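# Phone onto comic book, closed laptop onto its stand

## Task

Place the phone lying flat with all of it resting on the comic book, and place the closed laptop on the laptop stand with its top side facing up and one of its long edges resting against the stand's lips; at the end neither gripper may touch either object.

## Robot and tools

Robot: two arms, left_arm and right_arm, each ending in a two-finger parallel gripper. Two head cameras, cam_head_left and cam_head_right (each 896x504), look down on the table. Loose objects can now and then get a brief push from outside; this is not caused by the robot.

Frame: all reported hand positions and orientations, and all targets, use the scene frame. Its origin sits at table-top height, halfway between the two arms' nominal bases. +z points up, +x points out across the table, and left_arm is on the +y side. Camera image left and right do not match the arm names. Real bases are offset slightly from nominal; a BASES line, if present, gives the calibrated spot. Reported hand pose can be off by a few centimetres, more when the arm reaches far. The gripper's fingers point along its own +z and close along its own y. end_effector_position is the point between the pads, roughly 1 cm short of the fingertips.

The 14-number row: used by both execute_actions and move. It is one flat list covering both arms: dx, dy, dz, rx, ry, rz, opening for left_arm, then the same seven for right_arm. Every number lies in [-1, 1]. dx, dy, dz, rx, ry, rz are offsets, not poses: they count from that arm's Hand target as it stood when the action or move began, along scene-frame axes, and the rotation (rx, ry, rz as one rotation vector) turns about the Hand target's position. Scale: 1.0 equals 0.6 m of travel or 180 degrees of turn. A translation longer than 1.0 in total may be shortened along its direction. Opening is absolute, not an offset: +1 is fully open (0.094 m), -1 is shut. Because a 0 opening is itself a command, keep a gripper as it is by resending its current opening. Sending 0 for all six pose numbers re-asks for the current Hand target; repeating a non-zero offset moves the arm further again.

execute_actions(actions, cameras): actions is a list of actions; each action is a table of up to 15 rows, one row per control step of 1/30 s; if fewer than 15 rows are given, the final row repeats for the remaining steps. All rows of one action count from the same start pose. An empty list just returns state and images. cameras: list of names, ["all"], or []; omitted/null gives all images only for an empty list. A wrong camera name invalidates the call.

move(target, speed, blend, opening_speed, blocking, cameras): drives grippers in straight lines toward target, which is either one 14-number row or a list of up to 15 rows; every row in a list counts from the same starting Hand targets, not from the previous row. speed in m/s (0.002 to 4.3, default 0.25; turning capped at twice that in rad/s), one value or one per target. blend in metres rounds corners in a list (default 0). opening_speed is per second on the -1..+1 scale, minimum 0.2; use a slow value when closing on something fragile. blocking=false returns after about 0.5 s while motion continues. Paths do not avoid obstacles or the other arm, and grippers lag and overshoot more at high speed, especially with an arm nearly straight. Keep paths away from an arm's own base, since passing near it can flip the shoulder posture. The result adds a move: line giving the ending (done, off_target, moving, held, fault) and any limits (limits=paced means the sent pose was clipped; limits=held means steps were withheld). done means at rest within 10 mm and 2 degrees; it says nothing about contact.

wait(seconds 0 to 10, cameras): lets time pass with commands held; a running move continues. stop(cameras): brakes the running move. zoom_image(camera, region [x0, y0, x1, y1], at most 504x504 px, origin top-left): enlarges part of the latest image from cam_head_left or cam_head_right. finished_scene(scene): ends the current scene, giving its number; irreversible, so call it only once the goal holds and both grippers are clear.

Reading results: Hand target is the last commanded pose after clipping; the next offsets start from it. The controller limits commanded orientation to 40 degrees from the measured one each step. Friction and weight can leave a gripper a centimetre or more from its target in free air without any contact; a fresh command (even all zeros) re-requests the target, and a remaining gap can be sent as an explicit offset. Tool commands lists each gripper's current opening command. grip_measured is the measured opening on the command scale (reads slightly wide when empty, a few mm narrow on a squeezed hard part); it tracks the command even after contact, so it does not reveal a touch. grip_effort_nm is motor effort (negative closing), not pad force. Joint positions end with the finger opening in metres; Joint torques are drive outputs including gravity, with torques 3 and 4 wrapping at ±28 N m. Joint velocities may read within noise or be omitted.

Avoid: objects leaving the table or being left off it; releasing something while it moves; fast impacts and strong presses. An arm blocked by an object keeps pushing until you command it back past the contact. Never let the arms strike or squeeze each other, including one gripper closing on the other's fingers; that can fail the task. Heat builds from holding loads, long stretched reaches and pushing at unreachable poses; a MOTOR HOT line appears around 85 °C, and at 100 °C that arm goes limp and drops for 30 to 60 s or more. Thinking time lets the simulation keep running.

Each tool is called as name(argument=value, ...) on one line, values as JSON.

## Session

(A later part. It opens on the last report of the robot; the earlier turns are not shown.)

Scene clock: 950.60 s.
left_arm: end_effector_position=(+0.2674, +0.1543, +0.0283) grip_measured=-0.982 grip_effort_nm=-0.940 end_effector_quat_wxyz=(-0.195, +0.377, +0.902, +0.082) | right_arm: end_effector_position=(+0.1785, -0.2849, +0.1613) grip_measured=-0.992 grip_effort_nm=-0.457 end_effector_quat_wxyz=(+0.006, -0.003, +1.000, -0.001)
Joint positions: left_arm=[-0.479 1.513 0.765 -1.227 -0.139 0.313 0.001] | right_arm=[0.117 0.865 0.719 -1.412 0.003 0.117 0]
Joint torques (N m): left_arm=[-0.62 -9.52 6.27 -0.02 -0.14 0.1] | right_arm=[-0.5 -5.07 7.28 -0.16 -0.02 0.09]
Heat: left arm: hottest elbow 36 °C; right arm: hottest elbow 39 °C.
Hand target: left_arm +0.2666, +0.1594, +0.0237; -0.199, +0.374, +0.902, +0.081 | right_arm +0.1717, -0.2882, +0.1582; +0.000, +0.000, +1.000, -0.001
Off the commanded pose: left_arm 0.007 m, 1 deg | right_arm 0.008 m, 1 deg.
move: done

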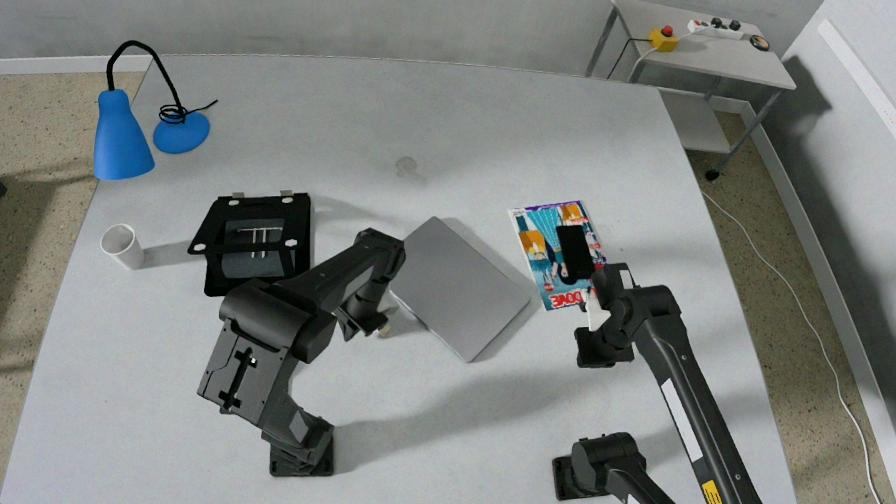

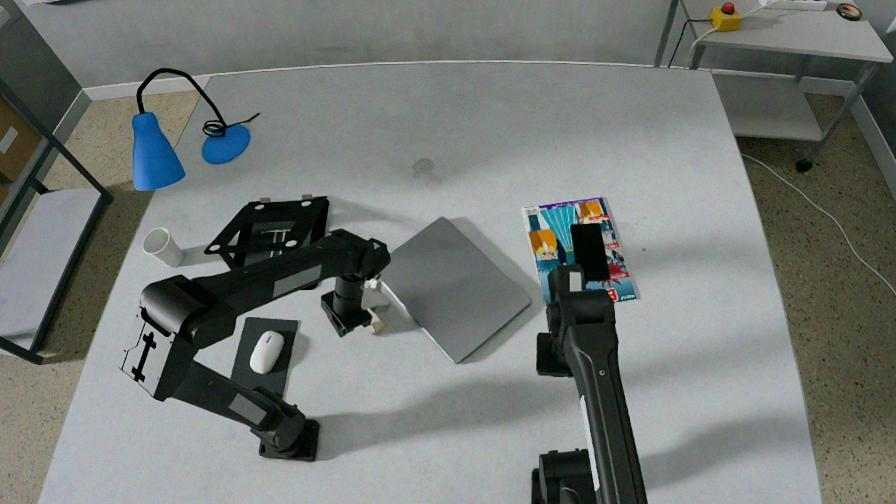

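move(target=[[0,0,-0.025,0,0,0,-1,0,0,0,0,0,0,-1]], speed=0.05)

move(target=[[0.1,-0.075,0.0,0,0,0,-1,0,0,0,0,0,0,-1]], speed=0.06, cameras=["all"])

zoom_image(camera="cam_head_left", region=[300, 200, 550, 410])

zoom_image(camera="cam_head_right", region=[300, 200, 550, 410])

Scene clock: 955.63 s.
left_arm: end_effector_position=(+0.2681, +0.1539, +0.0137) grip_measured=-0.982 grip_effort_nm=-0.945 end_effector_quat_wxyz=(-0.194, +0.377, +0.902, +0.082) | right_arm: end_effector_position=(+0.1785, -0.2849, +0.1613) grip_measured=-0.992 grip_effort_nm=-0.452 end_effector_quat_wxyz=(+0.006, -0.003, +1.000, -0.001)
Joint positions: left_arm=[-0.479 1.546 0.751 -1.178 -0.139 0.313 0.001] | right_arm=[0.117 0.865 0.719 -1.412 0.003 0.117 0]
Joint torques (N m): left_arm=[0.09 -9.88 5.56 0.17 -0.13 0.12] | right_arm=[-0.44 -5.13 7.25 -0.16 -0.02 0.09]
Heat: left arm: hottest elbow 35 °C; right arm: hottest elbow 39 °C.
Hand target: left_arm +0.2667, +0.1593, +0.0088; -0.199, +0.374, +0.902, +0.081 | right_arm +0.1717, -0.2882, +0.1582; +0.000, +0.000, +1.000, -0.001
Off the commanded pose: left_arm 0.007 m, 1 deg | right_arm 0.008 m, 1 deg.
move: done

Scene clock: 957.40 s.
left_arm: end_effector_position=(+0.3020, +0.1344, +0.0107) grip_measured=-0.982 grip_effort_nm=-0.945 end_effector_quat_wxyz=(-0.221, +0.371, +0.898, +0.082) | right_arm: end_effector_position=(+0.1785, -0.2849, +0.1613) grip_measured=-0.992 grip_effort_nm=-0.452 end_effector_quat_wxyz=(+0.006, -0.003, +1.000, -0.001)
Joint positions: left_arm=[-0.485 1.676 0.891 -1.244 -0.132 0.297 0.001] | right_arm=[0.117 0.865 0.719 -1.412 0.003 0.117 0]
Joint torques (N m): left_arm=[-2.32 -10.17 12.16 -0.05 0.15 -0.11] | right_arm=[-0.26 -5.07 7.28 -0.16 -0.02 0.09]
Heat: left arm: hottest elbow 35 °C; right arm: hottest elbow 39 °C.
Hand target: left_arm +0.3267, +0.1143, +0.0088; -0.199, +0.374, +0.902, +0.081 | right_arm +0.1717, -0.2882, +0.1582; +0.000, +0.000, +1.000, -0.001
Off the commanded pose: left_arm 0.032 m, 3 deg | right_arm 0.008 m, 1 deg.
move: off_target (left_arm)

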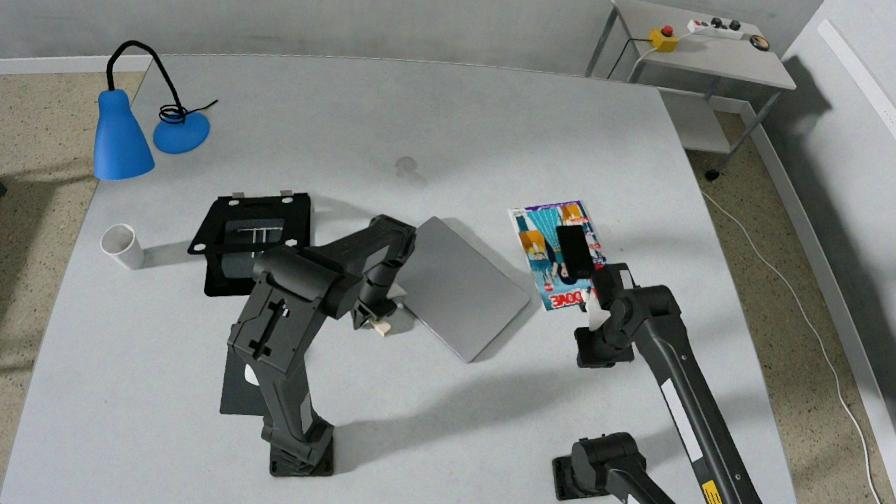

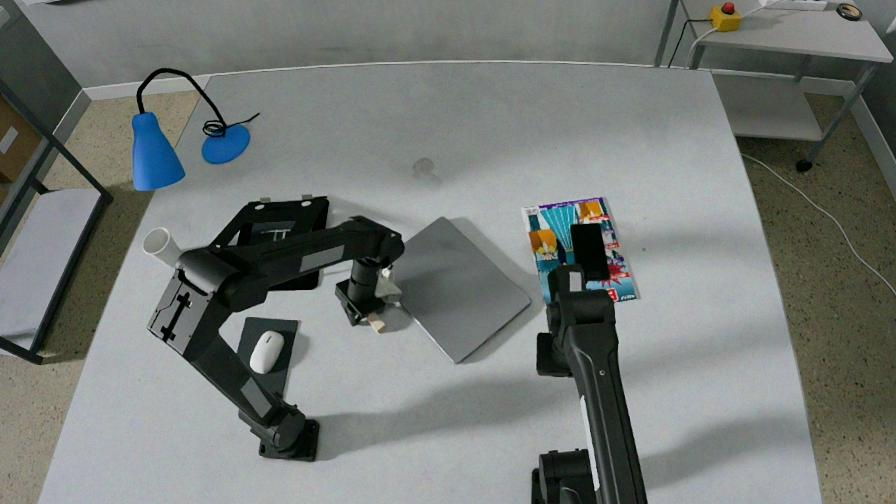

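Scaled by 2.016.

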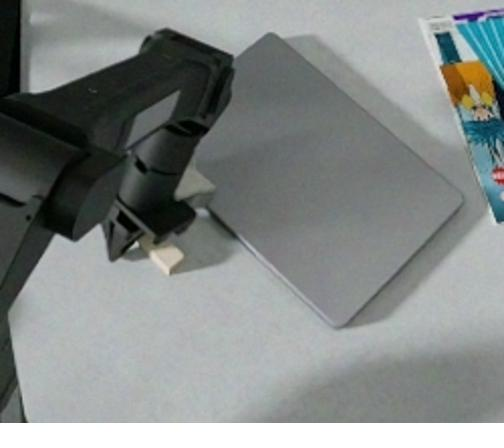

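Scaled by 2.016.

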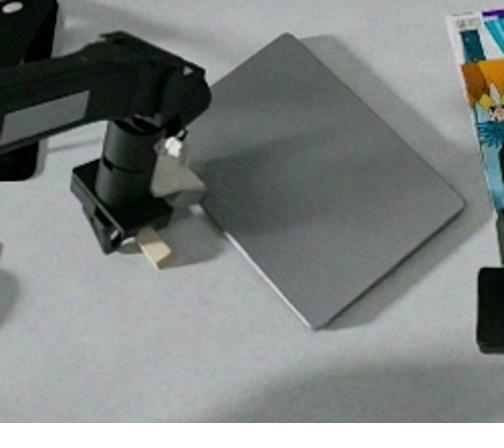

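move(target=[[0.04,-0.03,0.0,0,0,0,-1,0,0,0,0,0,0,-1]], speed=0.06)

move(target=[[-0.1,0.1,0.15,0,0,0,-1,0,0,0,0,0,0,-1],[-0.1,0.3,0.2,0,0,0,-1,0,0,0,0,0,0,-1]], speed=0.12, cameras=["all"])

zoom_image(camera="cam_head_left", region=[300, 200, 550, 410])

zoom_image(camera="cam_head_right", region=[300, 200, 550, 410])

Scene clock: 962.70 s.
left_arm: end_effector_position=(+0.3200, +0.1233, +0.0135) grip_measured=-0.982 grip_effort_nm=-0.940 end_effector_quat_wxyz=(-0.231, +0.370, +0.896, +0.083) | right_arm: end_effector_position=(+0.1785, -0.2849, +0.1613) grip_measured=-0.992 grip_effort_nm=-0.452 end_effector_quat_wxyz=(+0.006, -0.003, +1.000, -0.001)
Joint positions: left_arm=[-0.49 1.73 0.968 -1.29 -0.13 0.291 0.001] | right_arm=[0.117 0.865 0.719 -1.412 0.003 0.117 0]
Joint torques (N m): left_arm=[-3.14 -10.29 13.37 0.72 0.26 -0.15] | right_arm=[-0.38 -5.13 7.24 -0.16 -0.02 0.09]
Heat: left arm: hottest elbow 36 °C; right arm: hottest elbow 38 °C.
Hand target: left_arm +0.3507, +0.0965, +0.0088; -0.199, +0.374, +0.902, +0.081 | right_arm +0.1717, -0.2882, +0.1582; +0.000, +0.000, +1.000, -0.001
Off the commanded pose: left_arm 0.041 m, 4 deg | right_arm 0.008 m, 1 deg.
move: off_target (left_arm)

Scene clock: 965.70 s.
left_arm: end_effector_position=(+0.2959, +0.2723, +0.1250) grip_measured=-0.982 grip_effort_nm=-0.940 end_effector_quat_wxyz=(-0.198, +0.376, +0.902, +0.082) | right_arm: end_effector_position=(+0.1785, -0.2849, +0.1613) grip_measured=-0.992 grip_effort_nm=-0.452 end_effector_quat_wxyz=(+0.006, -0.003, +1.000, -0.001)
Joint positions: left_arm=[-0.095 1.325 0.883 -1.461 -0.28 0.676 0.001] | right_arm=[0.117 0.865 0.719 -1.412 0.003 0.117 0]
Joint torques (N m): left_arm=[-0.5 -10.7 8.16 -0.61 -0.25 0.06] | right_arm=[-0.38 -5.01 7.25 -0.17 -0.02 0.09]
Heat: left arm: hottest elbow 35 °C; right arm: hottest elbow 38 °C.
Hand target: left_arm +0.2907, +0.2764, +0.1287; -0.199, +0.374, +0.902, +0.081 | right_arm +0.1717, -0.2882, +0.1582; +0.000, +0.000, +1.000, -0.001
Off the commanded pose: left_arm 0.008 m, 0 deg | right_arm 0.008 m, 1 deg.
move: done

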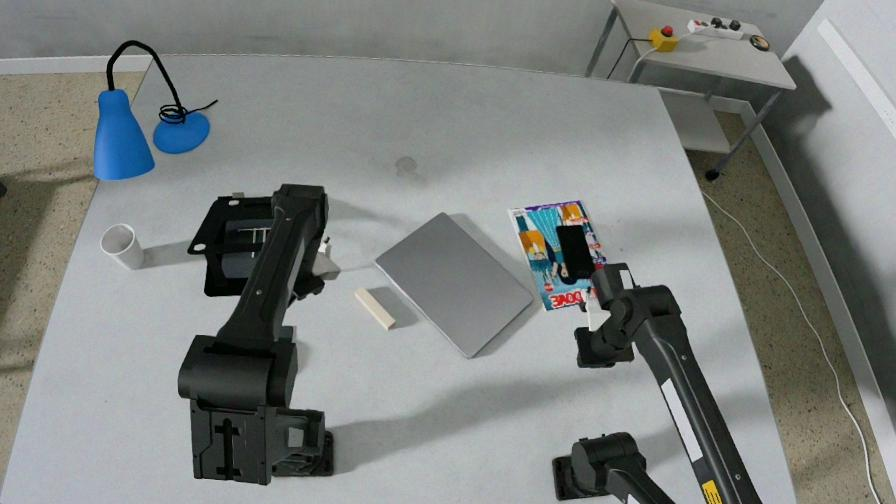

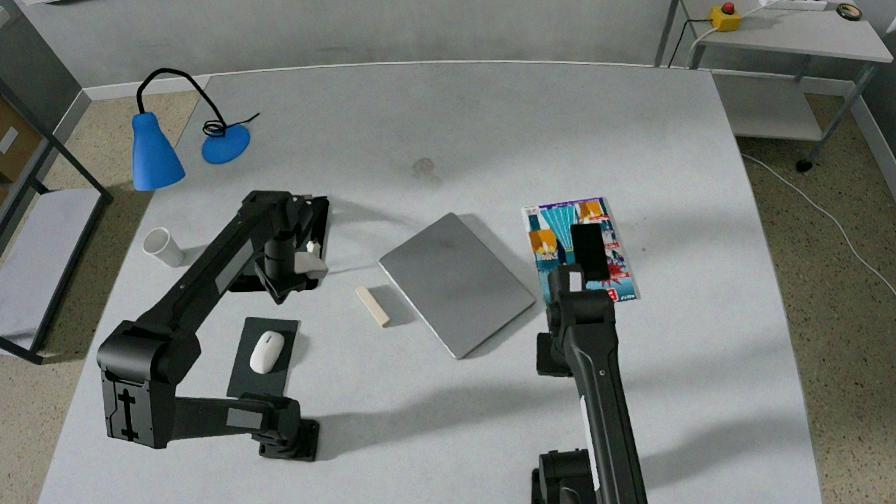

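Scaled by 2.016.

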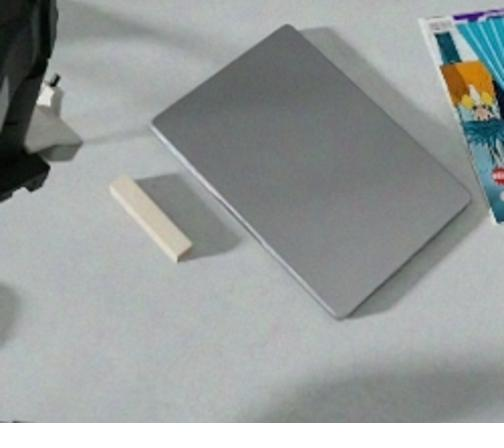

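Scaled by 2.016.

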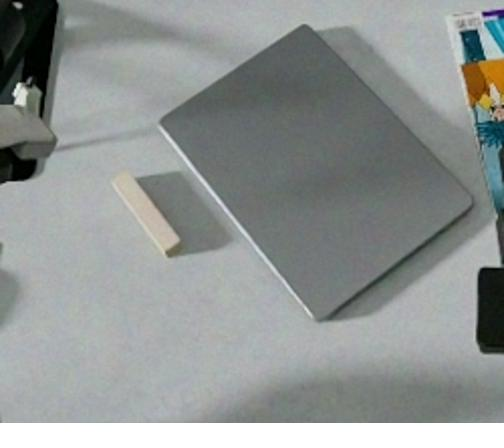

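move(target=[[0.024,-0.242,-0.1,0,0,0,-1,0,0,0,0,0,0,-1],[0.024,-0.242,-0.195,0,0,0,-1,0,0,0,0,0,0,-1]], speed=0.12, cameras=["all"])

zoom_image(camera="cam_head_left", region=[300, 200, 550, 410])

zoom_image(camera="cam_head_right", region=[300, 200, 550, 410])

Scene clock: 978.60 s.
left_arm: end_effector_position=(+0.3071, +0.1340, +0.0158) grip_measured=-0.982 grip_effort_nm=-0.935 end_effector_quat_wxyz=(-0.199, +0.374, +0.902, +0.080) | right_arm: end_effector_position=(+0.1785, -0.2849, +0.1613) grip_measured=-0.992 grip_effort_nm=-0.452 end_effector_quat_wxyz=(+0.006, -0.003, +1.000, -0.001)
Joint positions: left_arm=[-0.479 1.644 0.883 -1.221 -0.134 0.307 0.001] | right_arm=[0.117 0.865 0.719 -1.412 0.003 0.117 0]
Joint torques (N m): left_arm=[-2.55 -12.16 6.48 0.1 0 -0.11] | right_arm=[-0.38 -5.01 7.25 -0.17 -0.02 0.09]
Heat: left arm: hottest elbow 35 °C; right arm: hottest elbow 38 °C.
Hand target: left_arm +0.3051, +0.1312, +0.0117; -0.199, +0.374, +0.902, +0.081 | right_arm +0.1717, -0.2882, +0.1582; +0.000, +0.000, +1.000, -0.001
Off the commanded pose: left_arm 0.005 m, 0 deg | right_arm 0.008 m, 1 deg.
move: done

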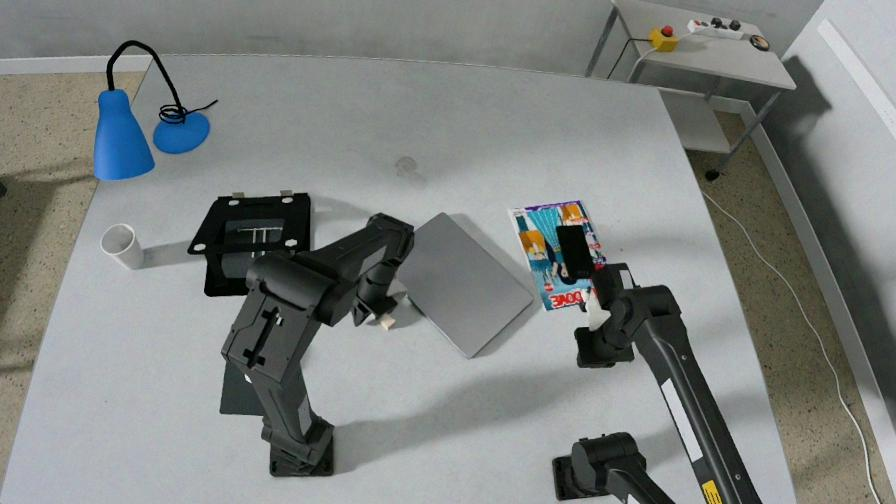

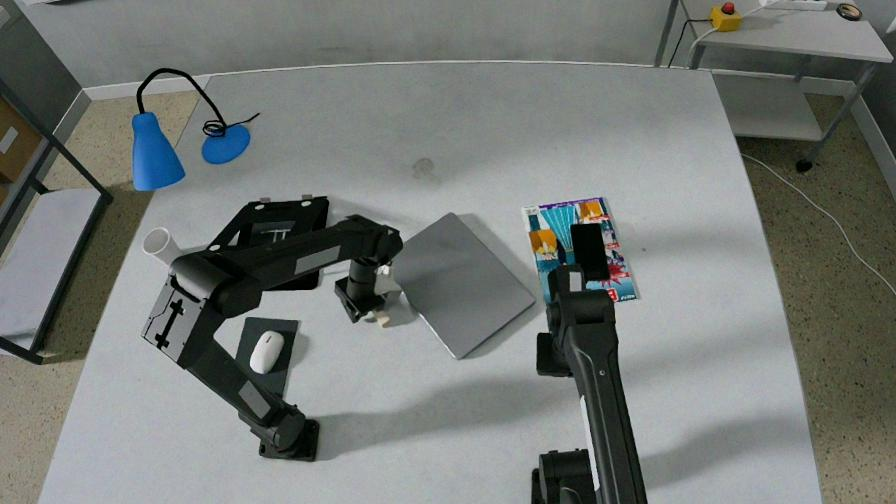

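Scaled by 2.016.

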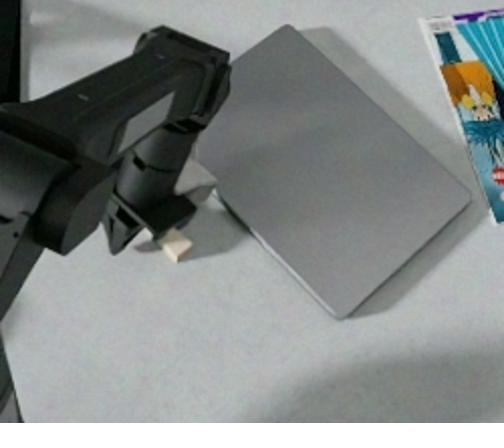

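Scaled by 2.016.

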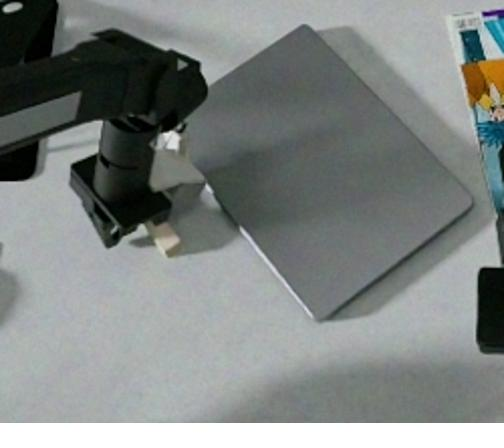

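move(target=[[-0.01,0.01,0,-0.11,-0.11,0,-1,0,0,0,0,0,0,-1]], speed=0.1, cameras=[])

move(target=[[0.11,-0.09,0,0,0,0,-1,0,0,0,0,0,0,-1]], speed=0.06, cameras=["all"])

zoom_image(camera="cam_head_left", region=[300, 200, 550, 410])

zoom_image(camera="cam_head_right", region=[300, 200, 550, 410])

Scene clock: 985.60 s.
left_arm: end_effector_position=(+0.2974, +0.1337, +0.0100) grip_measured=-0.982 grip_effort_nm=-0.940 end_effector_quat_wxyz=(+0.015, +0.386, +0.922, -0.010) | right_arm: end_effector_position=(+0.1785, -0.2849, +0.1613) grip_measured=-0.992 grip_effort_nm=-0.457 end_effector_quat_wxyz=(+0.006, -0.003, +1.000, -0.001)
Joint positions: left_arm=[-0.402 1.337 0.592 -0.797 0.021 0.419 0.001] | right_arm=[0.117 0.865 0.719 -1.412 0.003 0.116 0]
Joint torques (N m): left_arm=[-0.09 -10.99 6.9 0.81 0.15 0.12] | right_arm=[-0.38 -5.07 7.25 -0.14 -0.02 0.09]
Heat: left arm: hottest elbow 35 °C; right arm: hottest elbow 38 °C.
Hand target: left_arm +0.2991, +0.1372, +0.0117; +0.025, +0.383, +0.923, -0.012 | right_arm +0.1717, -0.2882, +0.1582; +0.000, +0.000, +1.000, -0.001
Off the commanded pose: left_arm 0.004 m, 1 deg | right_arm 0.008 m, 1 deg.
move: done
No camera images: "cameras" was empty.

Scene clock: 987.50 s.
left_arm: end_effector_position=(+0.3486, +0.0975, +0.0102) grip_measured=-0.982 grip_effort_nm=-0.940 end_effector_quat_wxyz=(+0.017, +0.379, +0.925, -0.011) | right_arm: end_effector_position=(+0.1785, -0.2849, +0.1613) grip_measured=-0.992 grip_effort_nm=-0.452 end_effector_quat_wxyz=(+0.006, -0.003, +1.000, -0.001)
Joint positions: left_arm=[-0.446 1.49 0.75 -0.796 0.021 0.361 0.001] | right_arm=[0.117 0.865 0.719 -1.412 0.003 0.116 0]
Joint torques (N m): left_arm=[-2.61 -8.18 12.16 0.47 0.04 -0.09] | right_arm=[-0.44 -5.07 7.25 -0.13 -0.02 0.09]
Heat: left arm: hottest elbow 35 °C; right arm: hottest elbow 38 °C.
Hand target: left_arm +0.3652, +0.0832, +0.0118; +0.025, +0.383, +0.923, -0.012 | right_arm +0.1717, -0.2882, +0.1582; +0.000, +0.000, +1.000, -0.001
Off the commanded pose: left_arm 0.022 m, 1 deg | right_arm 0.008 m, 1 deg.
move: off_target (left_arm)

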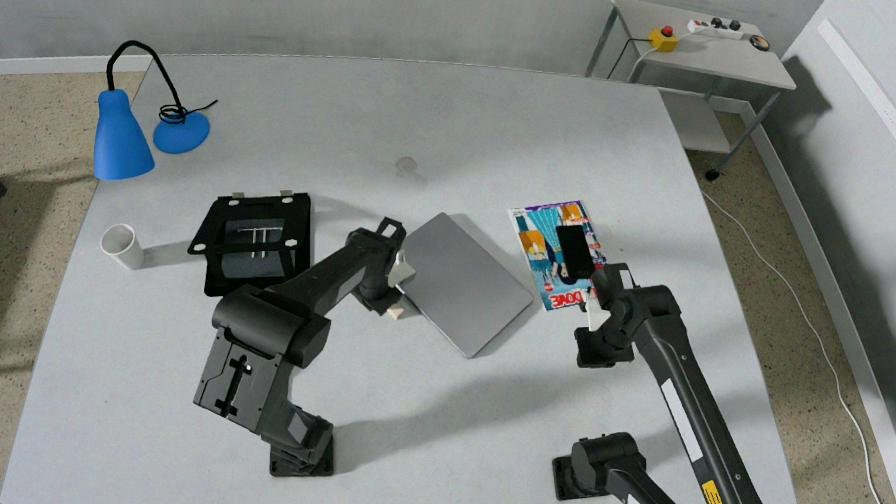

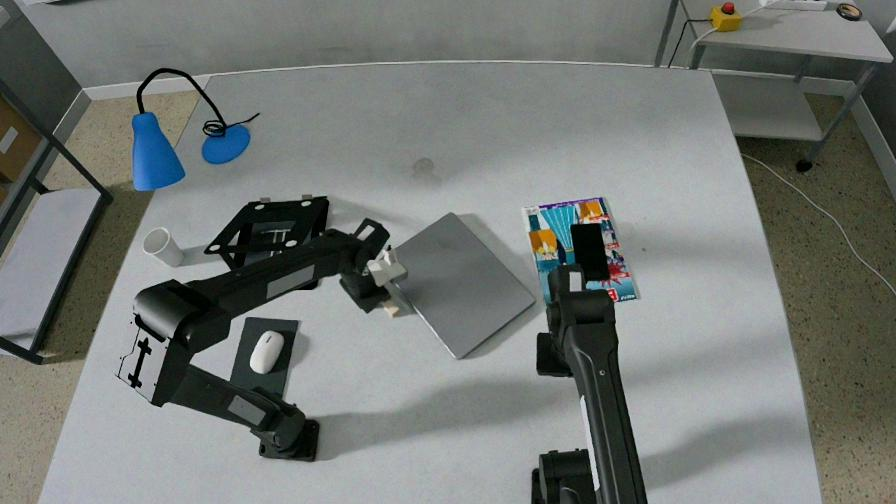

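Scaled by 2.016.

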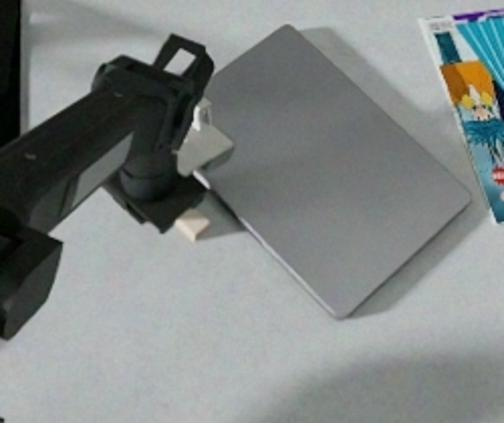

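Scaled by 2.016.

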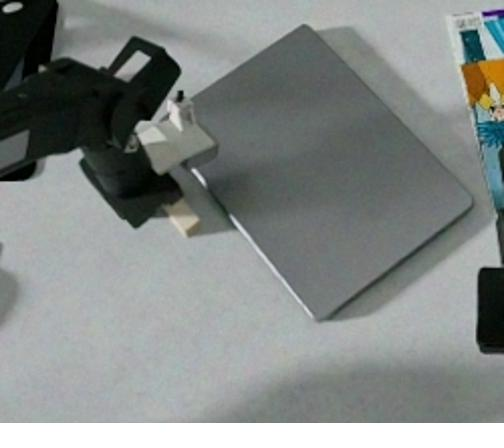

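move(target=[[0.045,-0.036,0,0,0,0,-1,0,0,0,0,0,0,-1]], speed=0.06, cameras=[])

move(target=[[-0.1,0.1,0.05,0,0,0,-1,0,0,0,0,0,0,-1],[-0.1,0.2,0.2,0,0,0,-1,0,0,0,0,0,0,-1]], speed=0.12, cameras=["all"])

zoom_image(camera="cam_head_left", region=[300, 200, 550, 410])

Scene clock: 992.07 s.
left_arm: end_effector_position=(+0.3740, +0.0779, +0.0106) grip_measured=-0.982 grip_effort_nm=-0.940 end_effector_quat_wxyz=(+0.016, +0.380, +0.925, -0.011) | right_arm: end_effector_position=(+0.1785, -0.2849, +0.1613) grip_measured=-0.992 grip_effort_nm=-0.457 end_effector_quat_wxyz=(+0.006, -0.003, +1.000, -0.001)
Joint positions: left_arm=[-0.466 1.564 0.838 -0.813 0.02 0.343 0.001] | right_arm=[0.117 0.865 0.719 -1.412 0.003 0.116 0]
Joint torques (N m): left_arm=[-2.96 -9.99 13.01 0.35 0.06 -0.1] | right_arm=[-0.44 -5.07 7.27 -0.16 -0.02 0.09]
Heat: left arm: hottest elbow 35 °C; right arm: hottest elbow 38 °C.
Hand target: left_arm +0.3922, +0.0615, +0.0118; +0.025, +0.384, +0.923, -0.012 | right_arm +0.1717, -0.2882, +0.1582; +0.000, +0.000, +1.000, -0.001
Off the commanded pose: left_arm 0.024 m, 1 deg | right_arm 0.008 m, 1 deg.
move: off_target (left_arm)
No camera images: "cameras" was empty.

Scene clock: 994.57 s.
left_arm: end_effector_position=(+0.3084, +0.1821, +0.1060) grip_measured=-0.982 grip_effort_nm=-0.940 end_effector_quat_wxyz=(-0.007, +0.386, +0.922, -0.016) | right_arm: end_effector_position=(+0.1785, -0.2849, +0.1613) grip_measured=-0.992 grip_effort_nm=-0.452 end_effector_quat_wxyz=(+0.006, -0.003, +1.000, -0.001)
Joint positions: left_arm=[-0.224 1.178 0.761 -1.173 0.029 0.597 0.001] | right_arm=[0.117 0.865 0.719 -1.412 0.003 0.116 0]
Joint torques (N m): left_arm=[-0.85 -9.47 15.68 -0.34 0.13 0.08] | right_arm=[-0.44 -5.01 7.27 -0.14 -0.02 0.09]
Heat: left arm: hottest elbow 35 °C; right arm: hottest elbow 38 °C.
Hand target: left_arm +0.3321, +0.1816, +0.1318; +0.025, +0.383, +0.923, -0.012 | right_arm +0.1717, -0.2882, +0.1582; +0.000, +0.000, +1.000, -0.001
Off the commanded pose: left_arm 0.035 m, 4 deg | right_arm 0.008 m, 1 deg.
move: off_target (left_arm)

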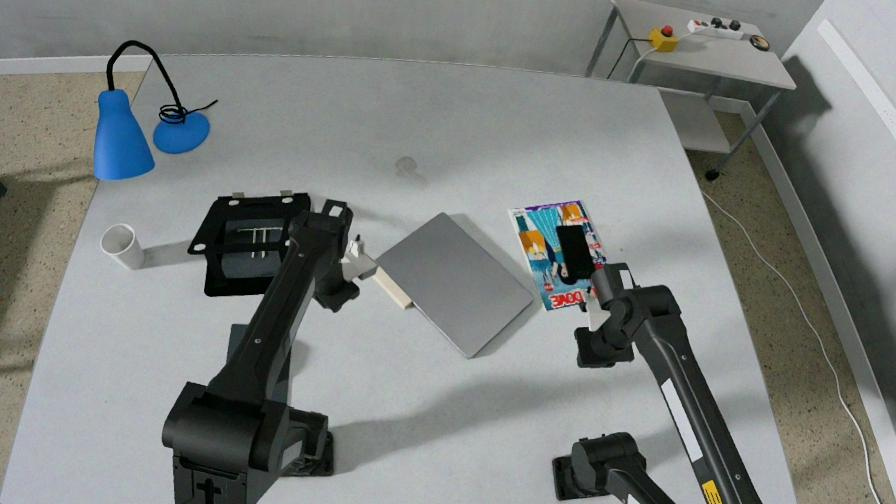

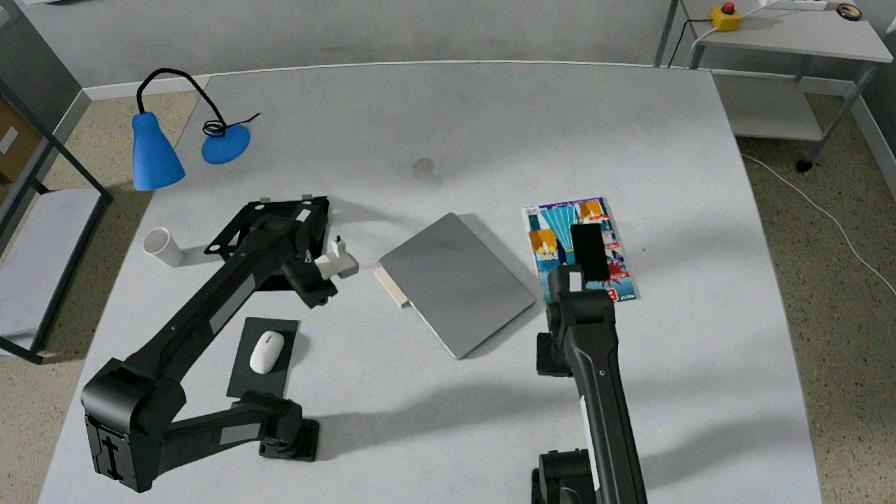

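Scaled by 2.016.

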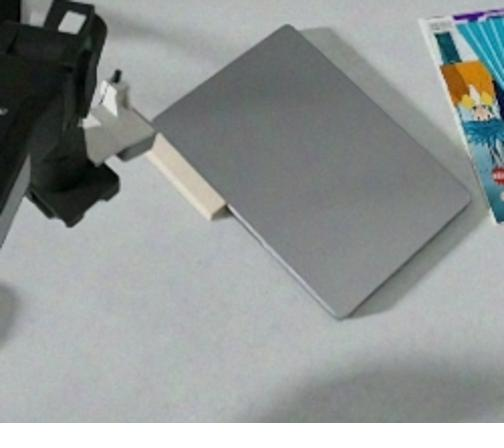

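move(target=[[0.36,-0.13,0.0,-0.151,0.16,0.025,-1,0.143,0.198,-0.09,0.206,-0.044,-0.206,-1],[0.36,-0.172,-0.15,-0.151,0.16,0.025,-1,0.143,0.198,-0.2,0.206,-0.044,-0.206,-1]], speed=0.15, cameras=["all"])

zoom_image(camera="cam_head_left", region=[340, 180, 560, 400])

zoom_image(camera="cam_head_right", region=[340, 180, 560, 400])

Scene clock: 1015.20 s.
left_arm: end_effector_position=(+0.5494, +0.0854, +0.0467) grip_measured=-0.982 grip_effort_nm=-0.940 end_effector_quat_wxyz=(-0.112, +0.315, +0.887, -0.319) | right_arm: end_effector_position=(+0.2623, -0.1724, +0.0460) grip_measured=-0.992 grip_effort_nm=-0.447 end_effector_quat_wxyz=(+0.074, +0.312, +0.893, +0.314)
Joint positions: left_arm=[-0.15 2.125 1.665 -1.521 0.57 0.682 0.001] | right_arm=[0.2 1.123 0.395 -0.348 -0.453 0.994 0]
Joint torques (N m): left_arm=[-2.61 -20.66 8.39 -0.12 0.46 -0.06] | right_arm=[1.38 -5.25 6.12 1.35 -0.11 0.19]
Heat: left arm: hottest elbow 37 °C; right arm: hottest elbow 38 °C.
Hand target: left_arm +0.5482, +0.0784, +0.0417; -0.114, +0.316, +0.886, -0.319 | right_arm +0.2575, -0.1695, +0.0381; +0.067, +0.312, +0.895, +0.311
Off the commanded pose: left_arm 0.009 m, 0 deg | right_arm 0.010 m, 1 deg.
move: done

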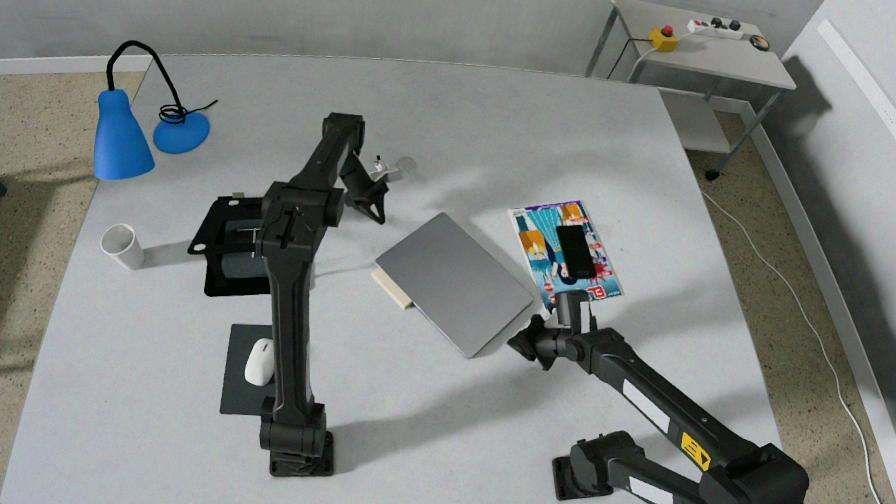

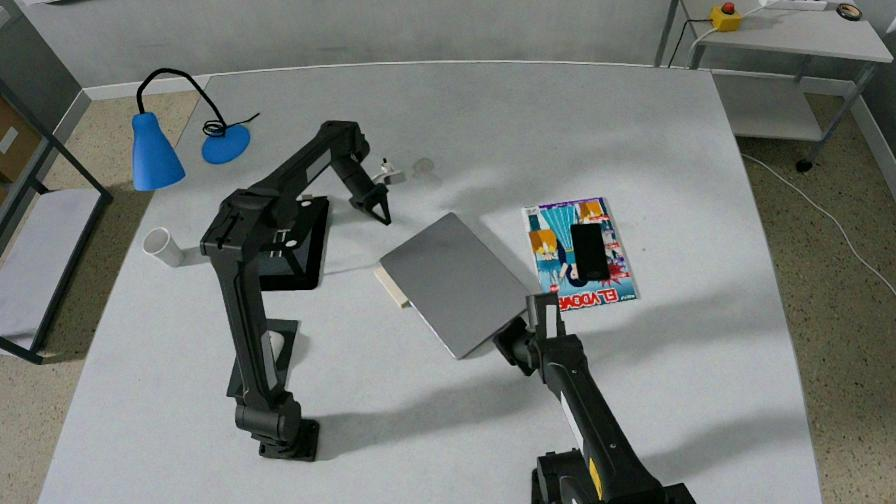

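Scaled by 2.291.

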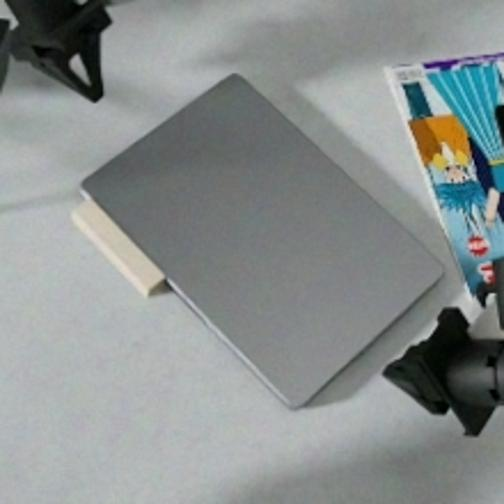

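Scaled by 2.291.

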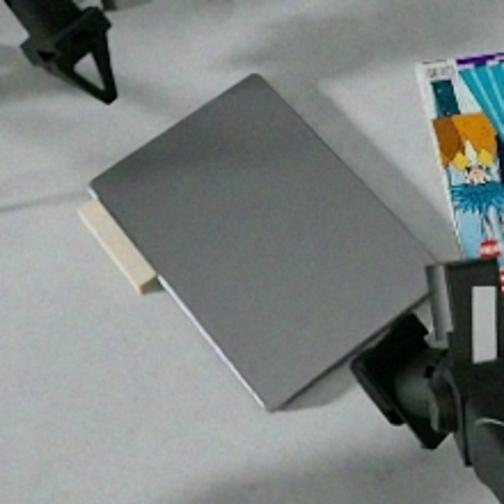

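move(target=[[0,0,-0.05,0,0,0,-1,0,0,-0.05,0,0,0,-1]], speed=0.06, cameras=[])

move(target=[[-0.07,-0.085,0,0,0,0,-1,0.07,0.085,0,0,0,0,-1]], speed=0.06, cameras=["all"])

zoom_image(camera="cam_head_left", region=[340, 180, 560, 400])

Scene clock: 1020.27 s.
left_arm: end_effector_position=(+0.5514, +0.0852, +0.0177) grip_measured=-0.982 grip_effort_nm=-0.945 end_effector_quat_wxyz=(-0.110, +0.315, +0.887, -0.318) | right_arm: end_effector_position=(+0.2636, -0.1720, +0.0160) grip_measured=-0.992 grip_effort_nm=-0.447 end_effector_quat_wxyz=(+0.075, +0.312, +0.893, +0.315)
Joint positions: left_arm=[-0.15 2.164 1.649 -1.462 0.57 0.682 0.001] | right_arm=[0.2 1.234 0.358 -0.199 -0.453 0.995 0]
Joint velocities: left_arm=[0.005 0.005 -0.007 0.002 -0.022 -0.168 -0.001] | right_arm=[within noise]
Joint torques (N m): left_arm=[-3.02 -21.89 7.71 -0.08 0.47 0.01] | right_arm=[1.38 -5.66 5.2 1.31 -0.11 0.17]
Heat: left arm: hottest elbow 37 °C; right arm: hottest elbow 38 °C.
Hand target: left_arm +0.5481, +0.0784, +0.0118; -0.114, +0.316, +0.886, -0.319 | right_arm +0.2576, -0.1693, +0.0082; +0.067, +0.312, +0.895, +0.312
Off the commanded pose: left_arm 0.010 m, 1 deg | right_arm 0.010 m, 1 deg.
move: done
No camera images: "cameras" was empty.

Scene clock: 1022.00 s.
left_arm: end_effector_position=(+0.5217, +0.0455, +0.0114) grip_measured=-0.982 grip_effort_nm=-0.945 end_effector_quat_wxyz=(-0.103, +0.308, +0.891, -0.317) | right_arm: end_effector_position=(+0.2795, -0.1392, +0.0125) grip_measured=-0.992 grip_effort_nm=-0.447 end_effector_quat_wxyz=(+0.069, +0.326, +0.891, +0.310)
Joint positions: left_arm=[-0.225 2.1 1.523 -1.332 0.601 0.574 0.001] | right_arm=[0.314 1.317 0.412 -0.136 -0.388 1.127 0]
Joint torques (N m): left_arm=[-4.31 -22.59 5.98 -0.13 0.75 -0.03] | right_arm=[3.08 -2.14 10.04 1.8 0.05 0.15]
Heat: left arm: hottest elbow 37 °C; right arm: hottest elbow 38 °C.
Hand target: left_arm +0.5061, +0.0273, +0.0117; -0.114, +0.316, +0.886, -0.319 | right_arm +0.2996, -0.1185, +0.0081; +0.067, +0.312, +0.895, +0.311
Off the commanded pose: left_arm 0.024 m, 2 deg | right_arm 0.029 m, 2 deg.
move: off_target (left_arm, right_arm)

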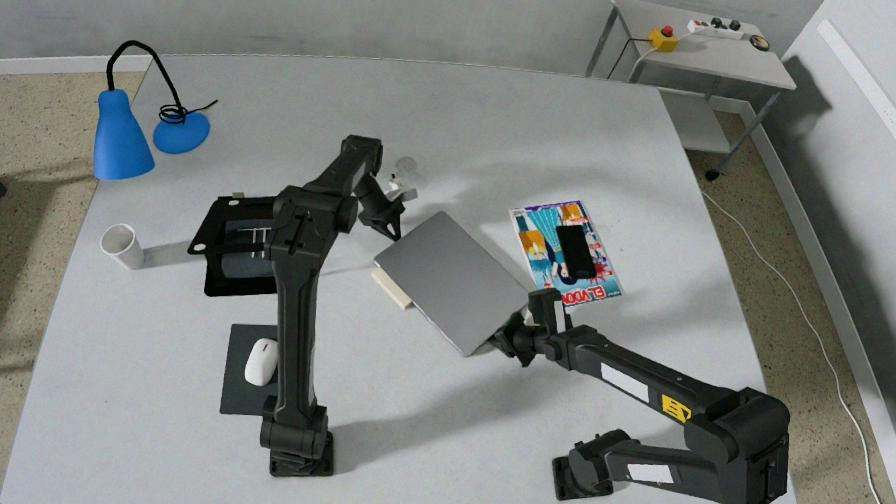

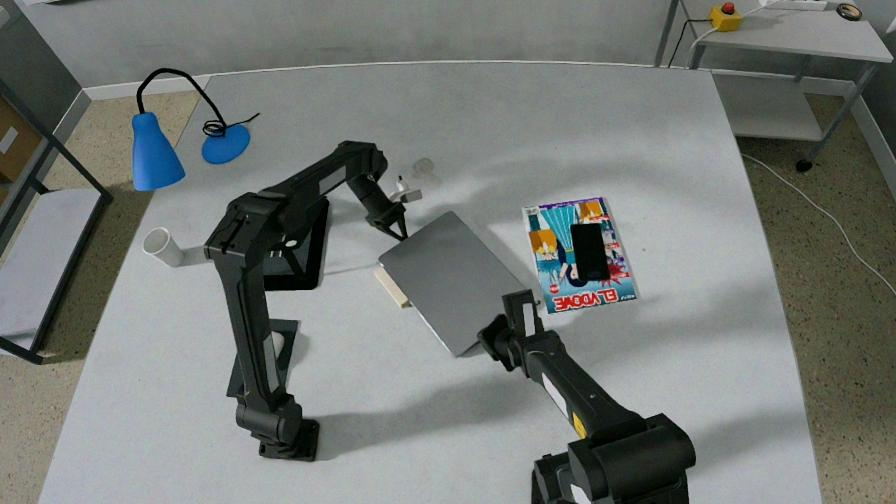

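Scaled by 2.291.

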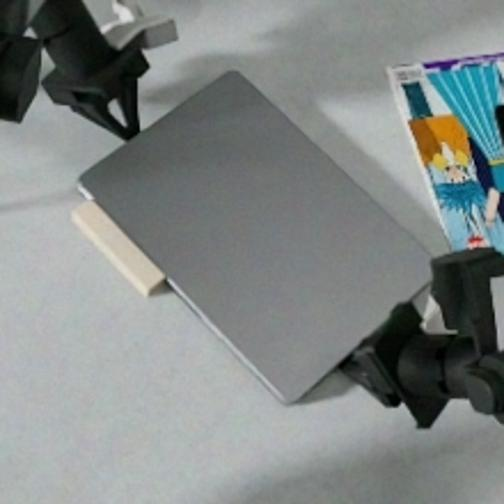

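move(target=[[-0.095,-0.115,0,0,0,0,-1,0.095,0.115,0,0,0,0,-1]], speed=0.05, cameras=[])

move(target=[[0,0,0.08,0,0,0,-1,0,0,0.09,0,0,0,-1]], speed=0.03, cameras=["all"])

zoom_image(camera="cam_head_left", region=[340, 180, 560, 400])

Scene clock: 1028.90 s.
left_arm: end_effector_position=(+0.5410, +0.0470, +0.0128) grip_measured=-0.982 grip_effort_nm=-0.945 end_effector_quat_wxyz=(-0.025, +0.279, +0.917, -0.283) | right_arm: end_effector_position=(+0.2929, -0.1142, +0.0130) grip_measured=-0.992 grip_effort_nm=-0.452 end_effector_quat_wxyz=(+0.053, +0.353, +0.891, +0.280)
Joint positions: left_arm=[-0.225 2.019 1.43 -1.102 0.564 0.429 0.001] | right_arm=[0.4 1.376 0.501 -0.202 -0.315 1.239 0]
Joint torques (N m): left_arm=[-13.51 -21.42 1.32 -3.02 2.95 -0.2] | right_arm=[5.48 2.02 16.16 3.56 -0.4 0.13]
Heat: left arm: hottest elbow 36 °C; right arm: hottest elbow 39 °C.
Hand target: left_arm +0.4491, -0.0417, +0.0118; -0.114, +0.316, +0.886, -0.319 | right_arm +0.3565, -0.0494, +0.0080; +0.067, +0.312, +0.895, +0.311
Off the commanded pose: left_arm 0.128 m, 12 deg | right_arm 0.091 m, 6 deg.
move: off_target (left_arm, right_arm)
No camera images: "cameras" was empty.

Scene clock: 1031.20 s.
left_arm: end_effector_position=(+0.5330, +0.0475, +0.0353) grip_measured=-0.982 grip_effort_nm=-0.945 end_effector_quat_wxyz=(-0.033, +0.275, +0.918, -0.284) | right_arm: end_effector_position=(+0.2831, -0.1098, +0.0164) grip_measured=-0.992 grip_effort_nm=-0.442 end_effector_quat_wxyz=(+0.018, +0.355, +0.903, +0.240)
Joint positions: left_arm=[-0.227 1.978 1.43 -1.158 0.566 0.424 0.001] | right_arm=[0.427 1.377 0.56 -0.368 -0.302 1.241 0]
Joint torques (N m): left_arm=[-14.68 -23.12 4.45 -4.33 3.02 -0.11] | right_arm=[3.49 -8.35 16.68 2.93 -0.86 0.15]
Heat: left arm: hottest elbow 36 °C; right arm: hottest elbow 40 °C.
Hand target: left_arm +0.4491, -0.0416, +0.0598; -0.114, +0.316, +0.886, -0.319 | right_arm +0.3564, -0.0494, +0.0620; +0.067, +0.312, +0.895, +0.311
Off the commanded pose: left_arm 0.125 m, 12 deg | right_arm 0.105 m, 11 deg.
move: off_target (left_arm, right_arm)

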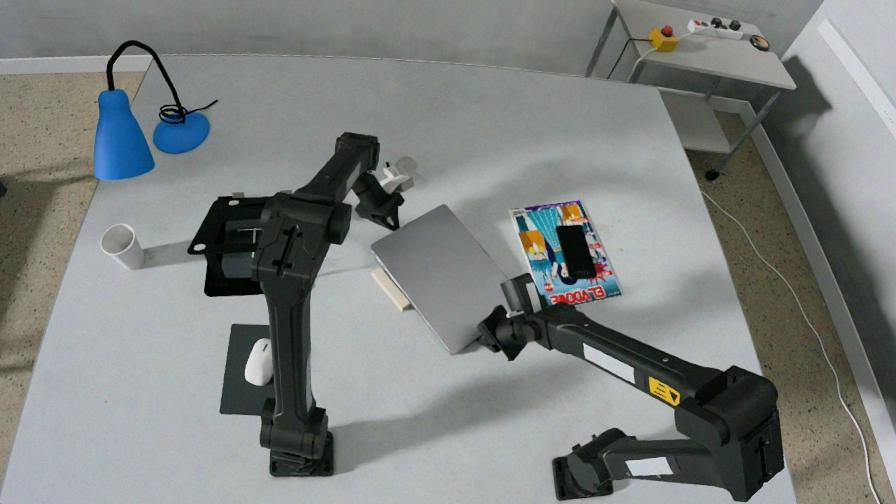

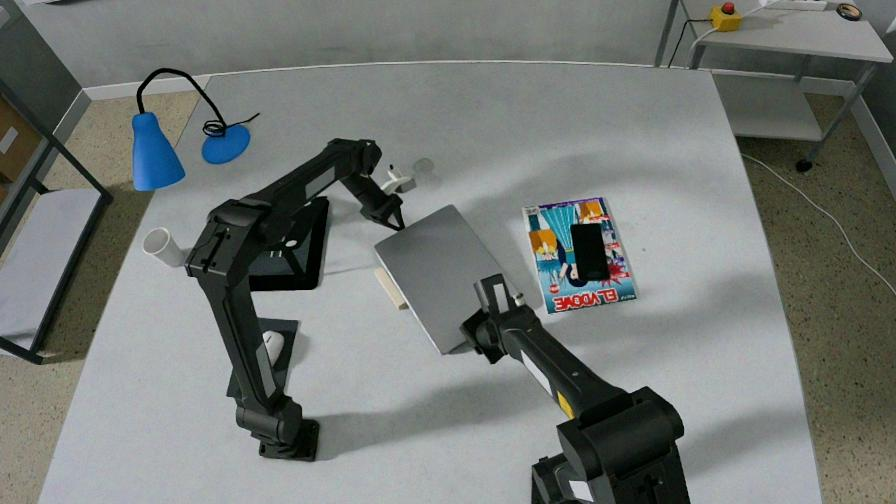

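Scaled by 2.291.

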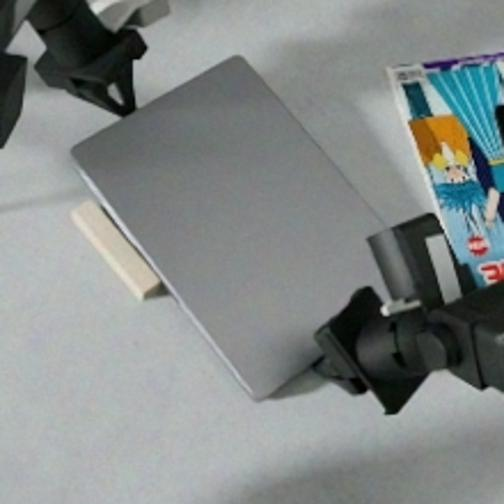

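move(target=[[0,0,0.035,0,0,0,-1,0,0,0.05,0,0,0,-1]], speed=0.03, cameras=["all"])

zoom_image(camera="cam_head_left", region=[340, 180, 560, 400])

Scene clock: 1038.00 s.
left_arm: end_effector_position=(+0.5164, +0.0313, +0.0518) grip_measured=-0.982 grip_effort_nm=-0.940 end_effector_quat_wxyz=(-0.052, +0.280, +0.913, -0.293) | right_arm: end_effector_position=(+0.2585, -0.1117, +0.0175) grip_measured=-0.992 grip_effort_nm=-0.447 end_effector_quat_wxyz=(-0.019, +0.358, +0.909, +0.212)
Joint positions: left_arm=[-0.259 1.952 1.43 -1.215 0.583 0.415 0.001] | right_arm=[0.446 1.35 0.563 -0.486 -0.313 1.249 0]
Joint torques (N m): left_arm=[-11.69 -23.65 6.42 -3.95 2.62 -0.07] | right_arm=[2.02 -12.69 18.55 2.96 -0.45 0.05]
Heat: left arm: hottest elbow 36 °C; right arm: hottest elbow 43 °C.
Hand target: left_arm +0.4491, -0.0417, +0.0808; -0.114, +0.316, +0.886, -0.319 | right_arm +0.3564, -0.0494, +0.0920; +0.067, +0.312, +0.895, +0.311
Off the commanded pose: left_arm 0.103 m, 9 deg | right_arm 0.138 m, 16 deg.
move: off_target (left_arm, right_arm)

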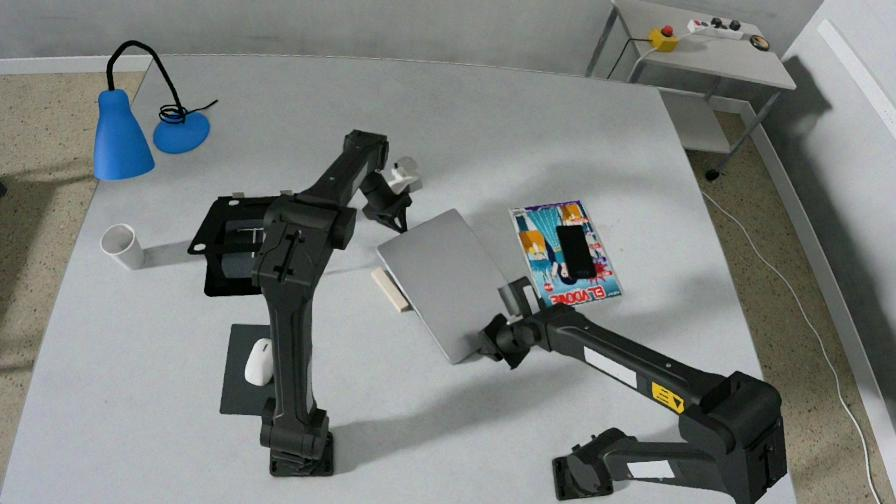

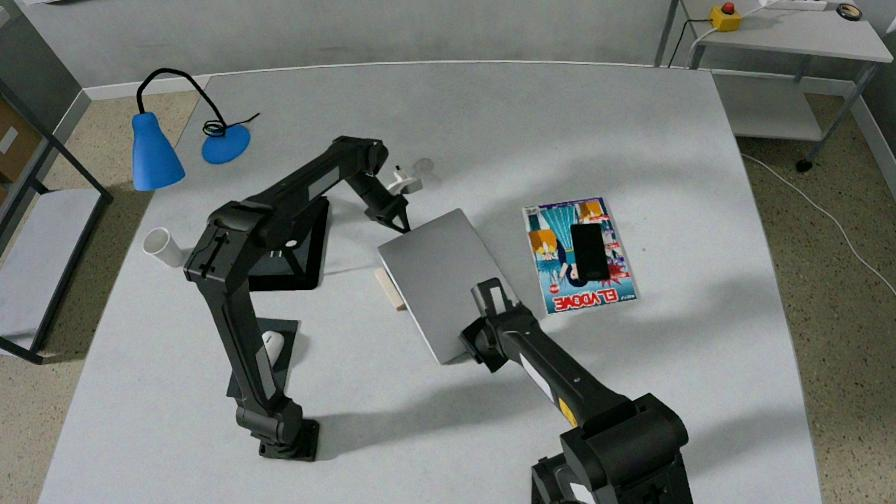

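Scaled by 2.291.

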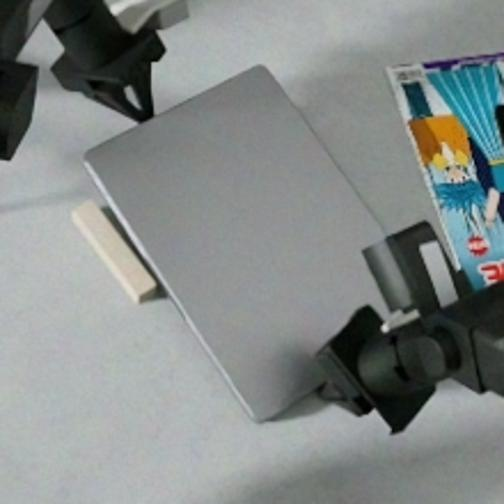

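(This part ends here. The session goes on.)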